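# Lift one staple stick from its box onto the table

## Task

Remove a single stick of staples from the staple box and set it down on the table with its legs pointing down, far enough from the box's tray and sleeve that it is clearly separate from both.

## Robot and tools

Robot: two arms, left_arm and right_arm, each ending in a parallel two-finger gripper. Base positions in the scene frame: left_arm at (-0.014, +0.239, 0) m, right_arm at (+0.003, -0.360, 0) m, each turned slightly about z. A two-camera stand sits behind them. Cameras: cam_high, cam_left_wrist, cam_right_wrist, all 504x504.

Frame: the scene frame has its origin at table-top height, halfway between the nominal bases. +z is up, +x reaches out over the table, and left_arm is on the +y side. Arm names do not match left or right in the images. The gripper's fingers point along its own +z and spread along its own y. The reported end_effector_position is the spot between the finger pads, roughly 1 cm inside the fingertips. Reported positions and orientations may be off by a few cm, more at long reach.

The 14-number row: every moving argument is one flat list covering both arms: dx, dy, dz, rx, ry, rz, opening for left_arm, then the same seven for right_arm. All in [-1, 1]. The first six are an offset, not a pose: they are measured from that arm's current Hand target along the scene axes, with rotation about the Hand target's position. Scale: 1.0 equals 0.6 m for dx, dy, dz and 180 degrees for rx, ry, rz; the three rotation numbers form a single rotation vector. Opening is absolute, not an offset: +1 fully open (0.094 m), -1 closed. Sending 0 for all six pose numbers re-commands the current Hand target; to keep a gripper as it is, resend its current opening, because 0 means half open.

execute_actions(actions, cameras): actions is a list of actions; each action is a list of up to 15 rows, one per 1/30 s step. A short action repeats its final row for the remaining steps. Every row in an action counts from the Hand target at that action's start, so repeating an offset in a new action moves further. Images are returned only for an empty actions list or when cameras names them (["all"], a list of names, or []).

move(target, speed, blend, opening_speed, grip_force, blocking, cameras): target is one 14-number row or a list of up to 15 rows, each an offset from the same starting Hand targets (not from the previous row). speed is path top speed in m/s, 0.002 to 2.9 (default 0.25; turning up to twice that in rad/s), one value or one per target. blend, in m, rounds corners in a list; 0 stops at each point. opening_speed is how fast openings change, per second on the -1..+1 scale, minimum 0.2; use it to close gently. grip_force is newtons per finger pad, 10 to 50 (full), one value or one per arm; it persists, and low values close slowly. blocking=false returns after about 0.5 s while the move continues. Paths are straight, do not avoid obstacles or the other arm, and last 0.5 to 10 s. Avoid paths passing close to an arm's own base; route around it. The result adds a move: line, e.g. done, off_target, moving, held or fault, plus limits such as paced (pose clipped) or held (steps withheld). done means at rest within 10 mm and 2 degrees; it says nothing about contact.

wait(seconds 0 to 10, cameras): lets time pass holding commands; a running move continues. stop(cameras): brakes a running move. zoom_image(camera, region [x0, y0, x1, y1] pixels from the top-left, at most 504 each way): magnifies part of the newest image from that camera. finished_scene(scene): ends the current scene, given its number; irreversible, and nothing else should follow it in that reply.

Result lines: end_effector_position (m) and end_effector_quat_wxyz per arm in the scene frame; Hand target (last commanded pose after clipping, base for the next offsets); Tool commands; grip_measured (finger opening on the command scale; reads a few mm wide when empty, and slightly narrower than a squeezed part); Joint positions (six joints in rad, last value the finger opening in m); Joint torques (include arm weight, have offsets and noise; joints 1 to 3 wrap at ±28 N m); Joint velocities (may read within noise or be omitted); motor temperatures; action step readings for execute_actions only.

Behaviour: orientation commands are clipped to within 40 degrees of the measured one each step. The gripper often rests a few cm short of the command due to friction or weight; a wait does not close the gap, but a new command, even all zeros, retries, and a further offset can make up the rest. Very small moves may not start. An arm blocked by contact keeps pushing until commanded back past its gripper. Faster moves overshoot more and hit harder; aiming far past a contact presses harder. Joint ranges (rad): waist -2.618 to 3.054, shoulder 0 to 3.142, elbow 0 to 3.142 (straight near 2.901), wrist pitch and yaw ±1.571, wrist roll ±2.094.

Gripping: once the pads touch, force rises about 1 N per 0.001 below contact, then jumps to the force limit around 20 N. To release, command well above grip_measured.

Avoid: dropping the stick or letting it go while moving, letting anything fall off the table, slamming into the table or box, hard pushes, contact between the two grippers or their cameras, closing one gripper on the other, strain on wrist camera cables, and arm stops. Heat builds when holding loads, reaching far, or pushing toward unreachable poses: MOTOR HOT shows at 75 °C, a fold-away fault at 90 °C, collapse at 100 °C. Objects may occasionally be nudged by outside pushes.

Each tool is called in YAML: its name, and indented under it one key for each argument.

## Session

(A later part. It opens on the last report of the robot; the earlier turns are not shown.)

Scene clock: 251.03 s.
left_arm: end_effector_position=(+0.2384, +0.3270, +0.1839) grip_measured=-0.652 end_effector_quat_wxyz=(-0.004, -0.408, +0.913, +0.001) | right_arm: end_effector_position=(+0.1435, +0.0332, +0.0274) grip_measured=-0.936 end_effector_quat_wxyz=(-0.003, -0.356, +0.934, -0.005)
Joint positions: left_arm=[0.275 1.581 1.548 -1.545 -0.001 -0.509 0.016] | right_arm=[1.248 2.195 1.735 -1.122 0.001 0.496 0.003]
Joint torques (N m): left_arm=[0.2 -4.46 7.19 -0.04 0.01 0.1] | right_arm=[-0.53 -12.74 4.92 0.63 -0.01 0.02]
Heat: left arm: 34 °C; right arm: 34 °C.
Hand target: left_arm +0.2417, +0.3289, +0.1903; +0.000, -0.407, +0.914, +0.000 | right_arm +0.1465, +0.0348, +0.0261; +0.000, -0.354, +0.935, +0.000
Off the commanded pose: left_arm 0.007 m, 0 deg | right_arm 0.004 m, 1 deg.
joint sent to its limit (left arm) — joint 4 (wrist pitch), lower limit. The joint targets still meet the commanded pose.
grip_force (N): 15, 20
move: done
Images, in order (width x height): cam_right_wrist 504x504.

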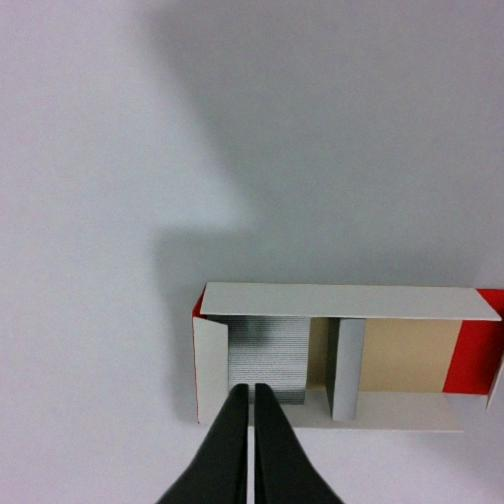

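move:
  target:
    - [0, 0, 0, 0, 0, 0, -0.65, 0.0055, -0.0062, 0.0, 0, 0, 0, -0.934]
  cameras: ["cam_right_wrist"]
  speed: [0.04]

Scene clock: 252.43 s.
left_arm: end_effector_position=(+0.2384, +0.3270, +0.1839) grip_measured=-0.652 end_effector_quat_wxyz=(-0.004, -0.408, +0.913, +0.001) | right_arm: end_effector_position=(+0.1463, +0.0289, +0.0239) grip_measured=-0.936 end_effector_quat_wxyz=(-0.006, -0.353, +0.935, -0.008)
Joint positions: left_arm=[0.275 1.581 1.548 -1.545 -0.001 -0.509 0.016] | right_arm=[1.238 2.195 1.721 -1.117 0.001 0.492 0.003]
Joint torques (N m): left_arm=[0.12 -4.62 7.02 -0.03 -0.01 0.07] | right_arm=[-0.59 -13.49 4.86 0.62 0 -0.05]
Heat: left arm: 34 °C; right arm: 34 °C.
Hand target: left_arm +0.2417, +0.3289, +0.1903; +0.000, -0.407, +0.914, +0.000 | right_arm +0.1499, +0.0311, +0.0261; +0.001, -0.354, +0.935, +0.000
Off the commanded pose: left_arm 0.007 m, 0 deg | right_arm 0.005 m, 1 deg.
joint sent to its limit (left arm) — joint 4 (wrist pitch), lower limit. The joint targets still meet the commanded pose.
grip_force (N): 15, 20
move: done
Images, in order (width x height): cam_right_wrist 504x504.

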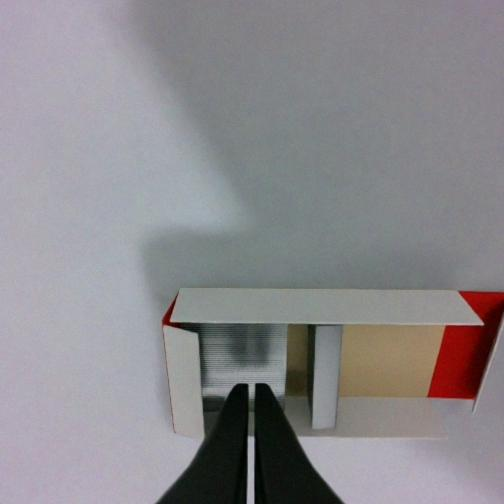

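move:
  target:
    - [0, 0, 0, 0, 0, 0, -0.65, 0, 0, 0, 0, 0, 0, -0.81]
    - [0, 0, 0, 0, 0, 0, -0.65, 0, 0, -0.0418, 0, 0, 0, -0.81]
  cameras: ["cam_right_wrist"]
  speed: [0.04, 0.04]

Scene clock: 254.50 s.
left_arm: end_effector_position=(+0.2384, +0.3270, +0.1839) grip_measured=-0.652 end_effector_quat_wxyz=(-0.004, -0.408, +0.913, +0.001) | right_arm: end_effector_position=(+0.1460, +0.0283, +0.0130) grip_measured=-0.812 end_effector_quat_wxyz=(-0.003, -0.354, +0.935, -0.005)
Joint positions: left_arm=[0.275 1.581 1.548 -1.545 -0.001 -0.509 0.016] | right_arm=[1.238 2.195 1.677 -1.064 0.001 0.492 0.009]
Joint torques (N m): left_arm=[0.25 -4.51 7.05 -0.03 -0.02 0.06] | right_arm=[-0.59 -11.21 3.64 0.98 -0.01 -0.04]
Heat: left arm: 34 °C; right arm: 34 °C.
Hand target: left_arm +0.2417, +0.3289, +0.1903; +0.000, -0.407, +0.914, +0.000 | right_arm +0.1498, +0.0310, +0.0010; +0.000, -0.354, +0.935, +0.000
Off the commanded pose: left_arm 0.007 m, 0 deg | right_arm 0.013 m, 1 deg.
joint sent to its limit (left arm) — joint 4 (wrist pitch), lower limit. The joint targets still meet the commanded pose.
grip_force (N): 15, 20
move: off_target (right_arm)
Images, in order (width x height): cam_right_wrist 504x504.

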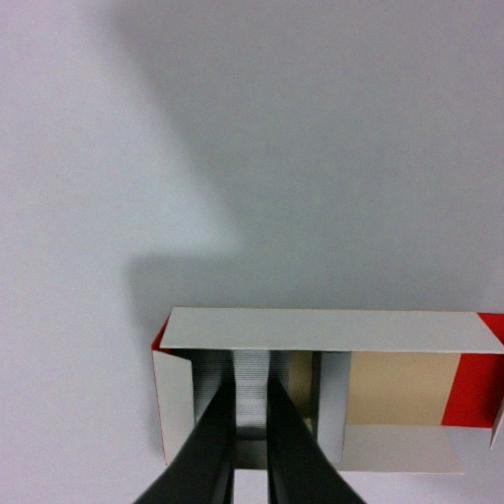

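move:
  target:
    - [0, 0, 0, 0, 0, 0, -0.65, 0, 0, 0, 0, 0, 0, -0.7]
  cameras: ["cam_right_wrist"]
  speed: [0.04]
  opening_speed: 0.2

Scene clock: 255.60 s.
left_arm: end_effector_position=(+0.2384, +0.3270, +0.1839) grip_measured=-0.652 end_effector_quat_wxyz=(-0.004, -0.408, +0.913, +0.001) | right_arm: end_effector_position=(+0.1453, +0.0297, +0.0130) grip_measured=-0.702 end_effector_quat_wxyz=(-0.005, -0.354, +0.935, -0.001)
Joint positions: left_arm=[0.275 1.581 1.548 -1.545 -0.001 -0.509 0.016] | right_arm=[1.238 2.195 1.677 -1.06 -0.006 0.492 0.014]
Joint torques (N m): left_arm=[0.09 -4.49 6.99 -0.02 -0.01 0.08] | right_arm=[-0.59 -11.22 3.64 0.95 0.06 -0.05]
Heat: left arm: 34 °C; right arm: 34 °C.
Hand target: left_arm +0.2417, +0.3289, +0.1903; +0.000, -0.407, +0.914, +0.000 | right_arm +0.1498, +0.0310, +0.0010; +0.000, -0.354, +0.935, +0.000
Off the commanded pose: left_arm 0.007 m, 0 deg | right_arm 0.013 m, 1 deg.
joint sent to its limit (left arm) — joint 4 (wrist pitch), lower limit. The joint targets still meet the commanded pose.
grip_force (N): 15, 20
move: off_target (right_arm)
Images, in order (width x height): cam_right_wrist 504x504.

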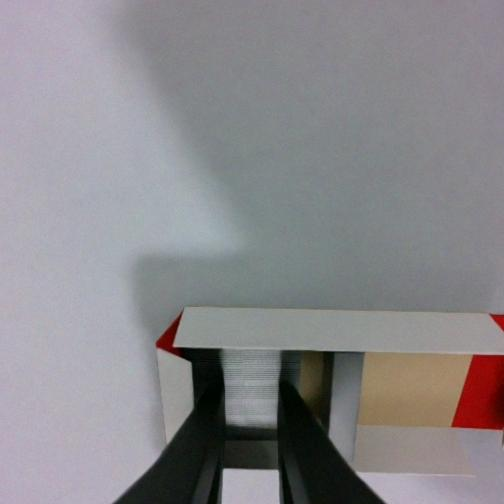

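move:
  target:
    - [0, 0, 0, 0, 0, 0, -0.65, 0, 0, 0.075, 0, 0, 0, -0.7]
  cameras: ["cam_right_wrist"]
  speed: [0.06]

zoom_image:
  camera: "cam_right_wrist"
  region: [150, 260, 420, 450]

Scene clock: 257.40 s.
left_arm: end_effector_position=(+0.2384, +0.3270, +0.1839) grip_measured=-0.652 end_effector_quat_wxyz=(-0.004, -0.408, +0.913, +0.001) | right_arm: end_effector_position=(+0.1437, +0.0256, +0.0290) grip_measured=-0.702 end_effector_quat_wxyz=(-0.016, -0.353, +0.935, -0.013)
Joint positions: left_arm=[0.275 1.581 1.548 -1.545 -0.001 -0.509 0.016] | right_arm=[1.238 2.195 1.741 -1.157 -0.006 0.492 0.014]
Joint torques (N m): left_arm=[0.21 -4.68 6.95 -0.05 0.02 0.09] | right_arm=[-0.59 -15.13 7.36 0.31 0.06 -0.05]
Heat: left arm: 34 °C; right arm: 34 °C.
Hand target: left_arm +0.2417, +0.3289, +0.1903; +0.000, -0.407, +0.914, +0.000 | right_arm +0.1498, +0.0310, +0.0460; +0.000, -0.354, +0.935, +0.000
Off the commanded pose: left_arm 0.007 m, 0 deg | right_arm 0.019 m, 2 deg.
joint sent to its limit (left arm) — joint 4 (wrist pitch), lower limit. The joint targets still meet the commanded pose.
grip_force (N): 15, 20
move: off_target (right_arm)
Images, in order (width x height): cam_right_wrist 504x504.

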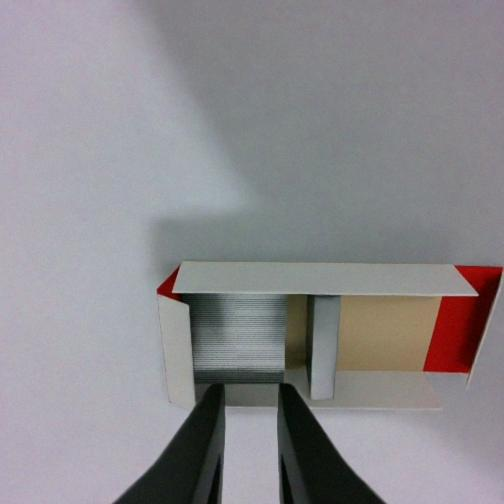

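Scaled by 1.867 from the camera's 504x504 image, which has a finer 720x720 frame.

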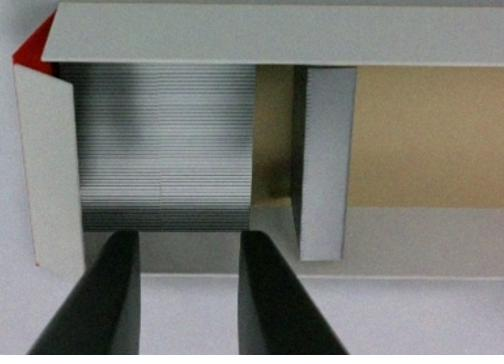

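move:
  target:
    - [0, 0, 0, 0, 0, 0, -0.65, 0, 0, 0, -0.00416, -0.00368, 0, -0.7]
  cameras: []
  speed: [0.05]

move:
  target:
    - [0, 0, 0, 0, 0, 0, -0.65, 0, 0, 0, -0.00416, -0.00368, 0, -0.7]
  cameras: []
  speed: [0.05]

move:
  target:
    - [0, 0, 0, 0, 0, 0, -0.65, 0, 0, 0, 0.00416, 0.00368, 0, -0.7]
  cameras: []
  speed: [0.05]

move:
  target:
    - [0, 0, 0, 0, 0, 0, -0.65, 0, 0, 0, 0.00416, 0.00368, 0, -0.7]
  cameras: []
  speed: [0.05]

Scene clock: 261.80 s.
left_arm: end_effector_position=(+0.2384, +0.3270, +0.1839) grip_measured=-0.652 end_effector_quat_wxyz=(-0.004, -0.408, +0.913, +0.001) | right_arm: end_effector_position=(+0.1459, +0.0255, +0.0323) grip_measured=-0.702 end_effector_quat_wxyz=(-0.011, -0.354, +0.935, -0.017)
Joint positions: left_arm=[0.275 1.581 1.548 -1.545 -0.001 -0.509 0.016] | right_arm=[1.238 2.195 1.755 -1.171 0.006 0.492 0.014]
Joint torques (N m): left_arm=[0.39 -4.57 7.04 -0.03 -0.01 0.11] | right_arm=[0.05 -14.3 7.45 0.3 0.12 0.01]
Heat: left arm: 34 °C; right arm: 34 °C.
Hand target: left_arm +0.2417, +0.3289, +0.1903; +0.000, -0.407, +0.914, +0.000 | right_arm +0.1498, +0.0310, +0.0459; +0.004, -0.354, +0.935, -0.008
Off the commanded pose: left_arm 0.007 m, 0 deg | right_arm 0.015 m, 2 deg.
joint sent to its limit (left arm) — joint 4 (wrist pitch), lower limit. The joint targets still meet the commanded pose.
grip_force (N): 15, 20
move: off_target (right_arm)
No camera images: "cameras" was empty.

Scene clock: 262.67 s.
left_arm: end_effector_position=(+0.2384, +0.3270, +0.1839) grip_measured=-0.652 end_effector_quat_wxyz=(-0.004, -0.408, +0.913, +0.001) | right_arm: end_effector_position=(+0.1487, +0.0254, +0.0358) grip_measured=-0.702 end_effector_quat_wxyz=(-0.005, -0.354, +0.935, -0.022)
Joint positions: left_arm=[0.275 1.581 1.548 -1.545 -0.001 -0.509 0.016] | right_arm=[1.238 2.195 1.769 -1.185 0.02 0.492 0.014]
Joint torques (N m): left_arm=[0.21 -4.56 7.04 -0.02 -0.02 0.07] | right_arm=[0.7 -13.52 7.47 0.29 0.11 0.08]
Heat: left arm: 34 °C; right arm: 34 °C.
Hand target: left_arm +0.2417, +0.3289, +0.1903; +0.000, -0.407, +0.914, +0.000 | right_arm +0.1499, +0.0310, +0.0460; +0.007, -0.354, +0.935, -0.016
Off the commanded pose: left_arm 0.007 m, 0 deg | right_arm 0.012 m, 2 deg.
joint sent to its limit (left arm) — joint 4 (wrist pitch), lower limit. The joint targets still meet the commanded pose.
grip_force (N): 15, 20
move: off_target (right_arm)
No camera images: "cameras" was empty.

Scene clock: 263.37 s.
left_arm: end_effector_position=(+0.2384, +0.3270, +0.1839) grip_measured=-0.652 end_effector_quat_wxyz=(-0.004, -0.408, +0.913, +0.001) | right_arm: end_effector_position=(+0.1483, +0.0255, +0.0358) grip_measured=-0.702 end_effector_quat_wxyz=(-0.006, -0.354, +0.935, -0.021)
Joint positions: left_arm=[0.275 1.581 1.548 -1.545 -0.001 -0.509 0.016] | right_arm=[1.238 2.195 1.769 -1.185 0.018 0.492 0.014]
Joint torques (N m): left_arm=[0.31 -4.52 7.12 -0.06 -0.03 0.1] | right_arm=[0.08 -14.26 6.38 0.42 -0.02 0.01]
Heat: left arm: 34 °C; right arm: 34 °C.
Hand target: left_arm +0.2417, +0.3289, +0.1903; +0.000, -0.407, +0.914, +0.000 | right_arm +0.1499, +0.0311, +0.0460; +0.004, -0.354, +0.935, -0.008
Off the commanded pose: left_arm 0.007 m, 0 deg | right_arm 0.012 m, 2 deg.
joint sent to its limit (left arm) — joint 4 (wrist pitch), lower limit. The joint targets still meet the commanded pose.
grip_force (N): 15, 20
move: off_target (right_arm)
No camera images: "cameras" was empty.

Scene clock: 264.17 s.
left_arm: end_effector_position=(+0.2384, +0.3270, +0.1839) grip_measured=-0.652 end_effector_quat_wxyz=(-0.004, -0.408, +0.913, +0.001) | right_arm: end_effector_position=(+0.1458, +0.0264, +0.0358) grip_measured=-0.702 end_effector_quat_wxyz=(-0.012, -0.353, +0.935, -0.016)
Joint positions: left_arm=[0.275 1.581 1.548 -1.545 -0.001 -0.509 0.016] | right_arm=[1.238 2.195 1.769 -1.185 0.003 0.492 0.014]
Joint torques (N m): left_arm=[0.21 -4.59 7.12 0.02 0.01 0.12] | right_arm=[-0.59 -15.04 5.34 0.55 -0.03 -0.05]
Heat: left arm: 34 °C; right arm: 34 °C.
Hand target: left_arm +0.2417, +0.3289, +0.1903; +0.000, -0.407, +0.914, +0.000 | right_arm +0.1498, +0.0310, +0.0460; +0.000, -0.354, +0.935, +0.000
Off the commanded pose: left_arm 0.007 m, 0 deg | right_arm 0.012 m, 2 deg.
joint sent to its limit (left arm) — joint 4 (wrist pitch), lower limit. The joint targets still meet the commanded pose.
grip_force (N): 15, 20
move: off_target (right_arm)
No camera images: "cameras" was empty.

move:
  target: [0,0,0,0,0,0,-0.65,0,0,0.15,0,0,0,-0.7]
  speed: 0.15
  cameras: ["cam_high"]

Scene clock: 267.30 s.
left_arm: end_effector_position=(+0.2384, +0.3270, +0.1839) grip_measured=-0.652 end_effector_quat_wxyz=(-0.004, -0.408, +0.913, +0.001) | right_arm: end_effector_position=(+0.1470, +0.0301, +0.1226) grip_measured=-0.702 end_effector_quat_wxyz=(-0.009, -0.354, +0.935, -0.012)
Joint positions: left_arm=[0.275 1.581 1.548 -1.545 -0.001 -0.509 0.016] | right_arm=[1.238 2.195 2.115 -1.52 0.003 0.492 0.014]
Joint torques (N m): left_arm=[0.32 -4.71 7.15 -0.04 0.01 0.1] | right_arm=[-0.59 -14.28 7.31 0.31 -0.03 -0.05]
Heat: left arm: 34 °C; right arm: 34 °C.
Hand target: left_arm +0.2417, +0.3289, +0.1903; +0.000, -0.407, +0.914, +0.000 | right_arm +0.1498, +0.0310, +0.1360; +0.000, -0.354, +0.935, +0.000
Off the commanded pose: left_arm 0.007 m, 0 deg | right_arm 0.014 m, 2 deg.
joint sent to its limit (left arm) — joint 4 (wrist pitch), lower limit. The joint targets still meet the commanded pose.
grip_force (N): 15, 20
move: off_target (right_arm)
Images, in order (width x height): cam_high 504x504.

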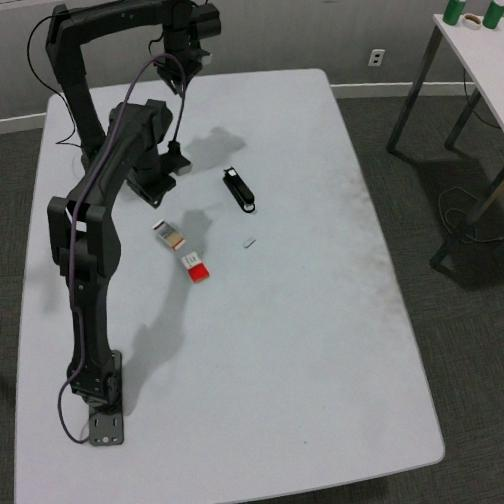

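finished_scene:
  scene: 1

The scene is finished: the task was done.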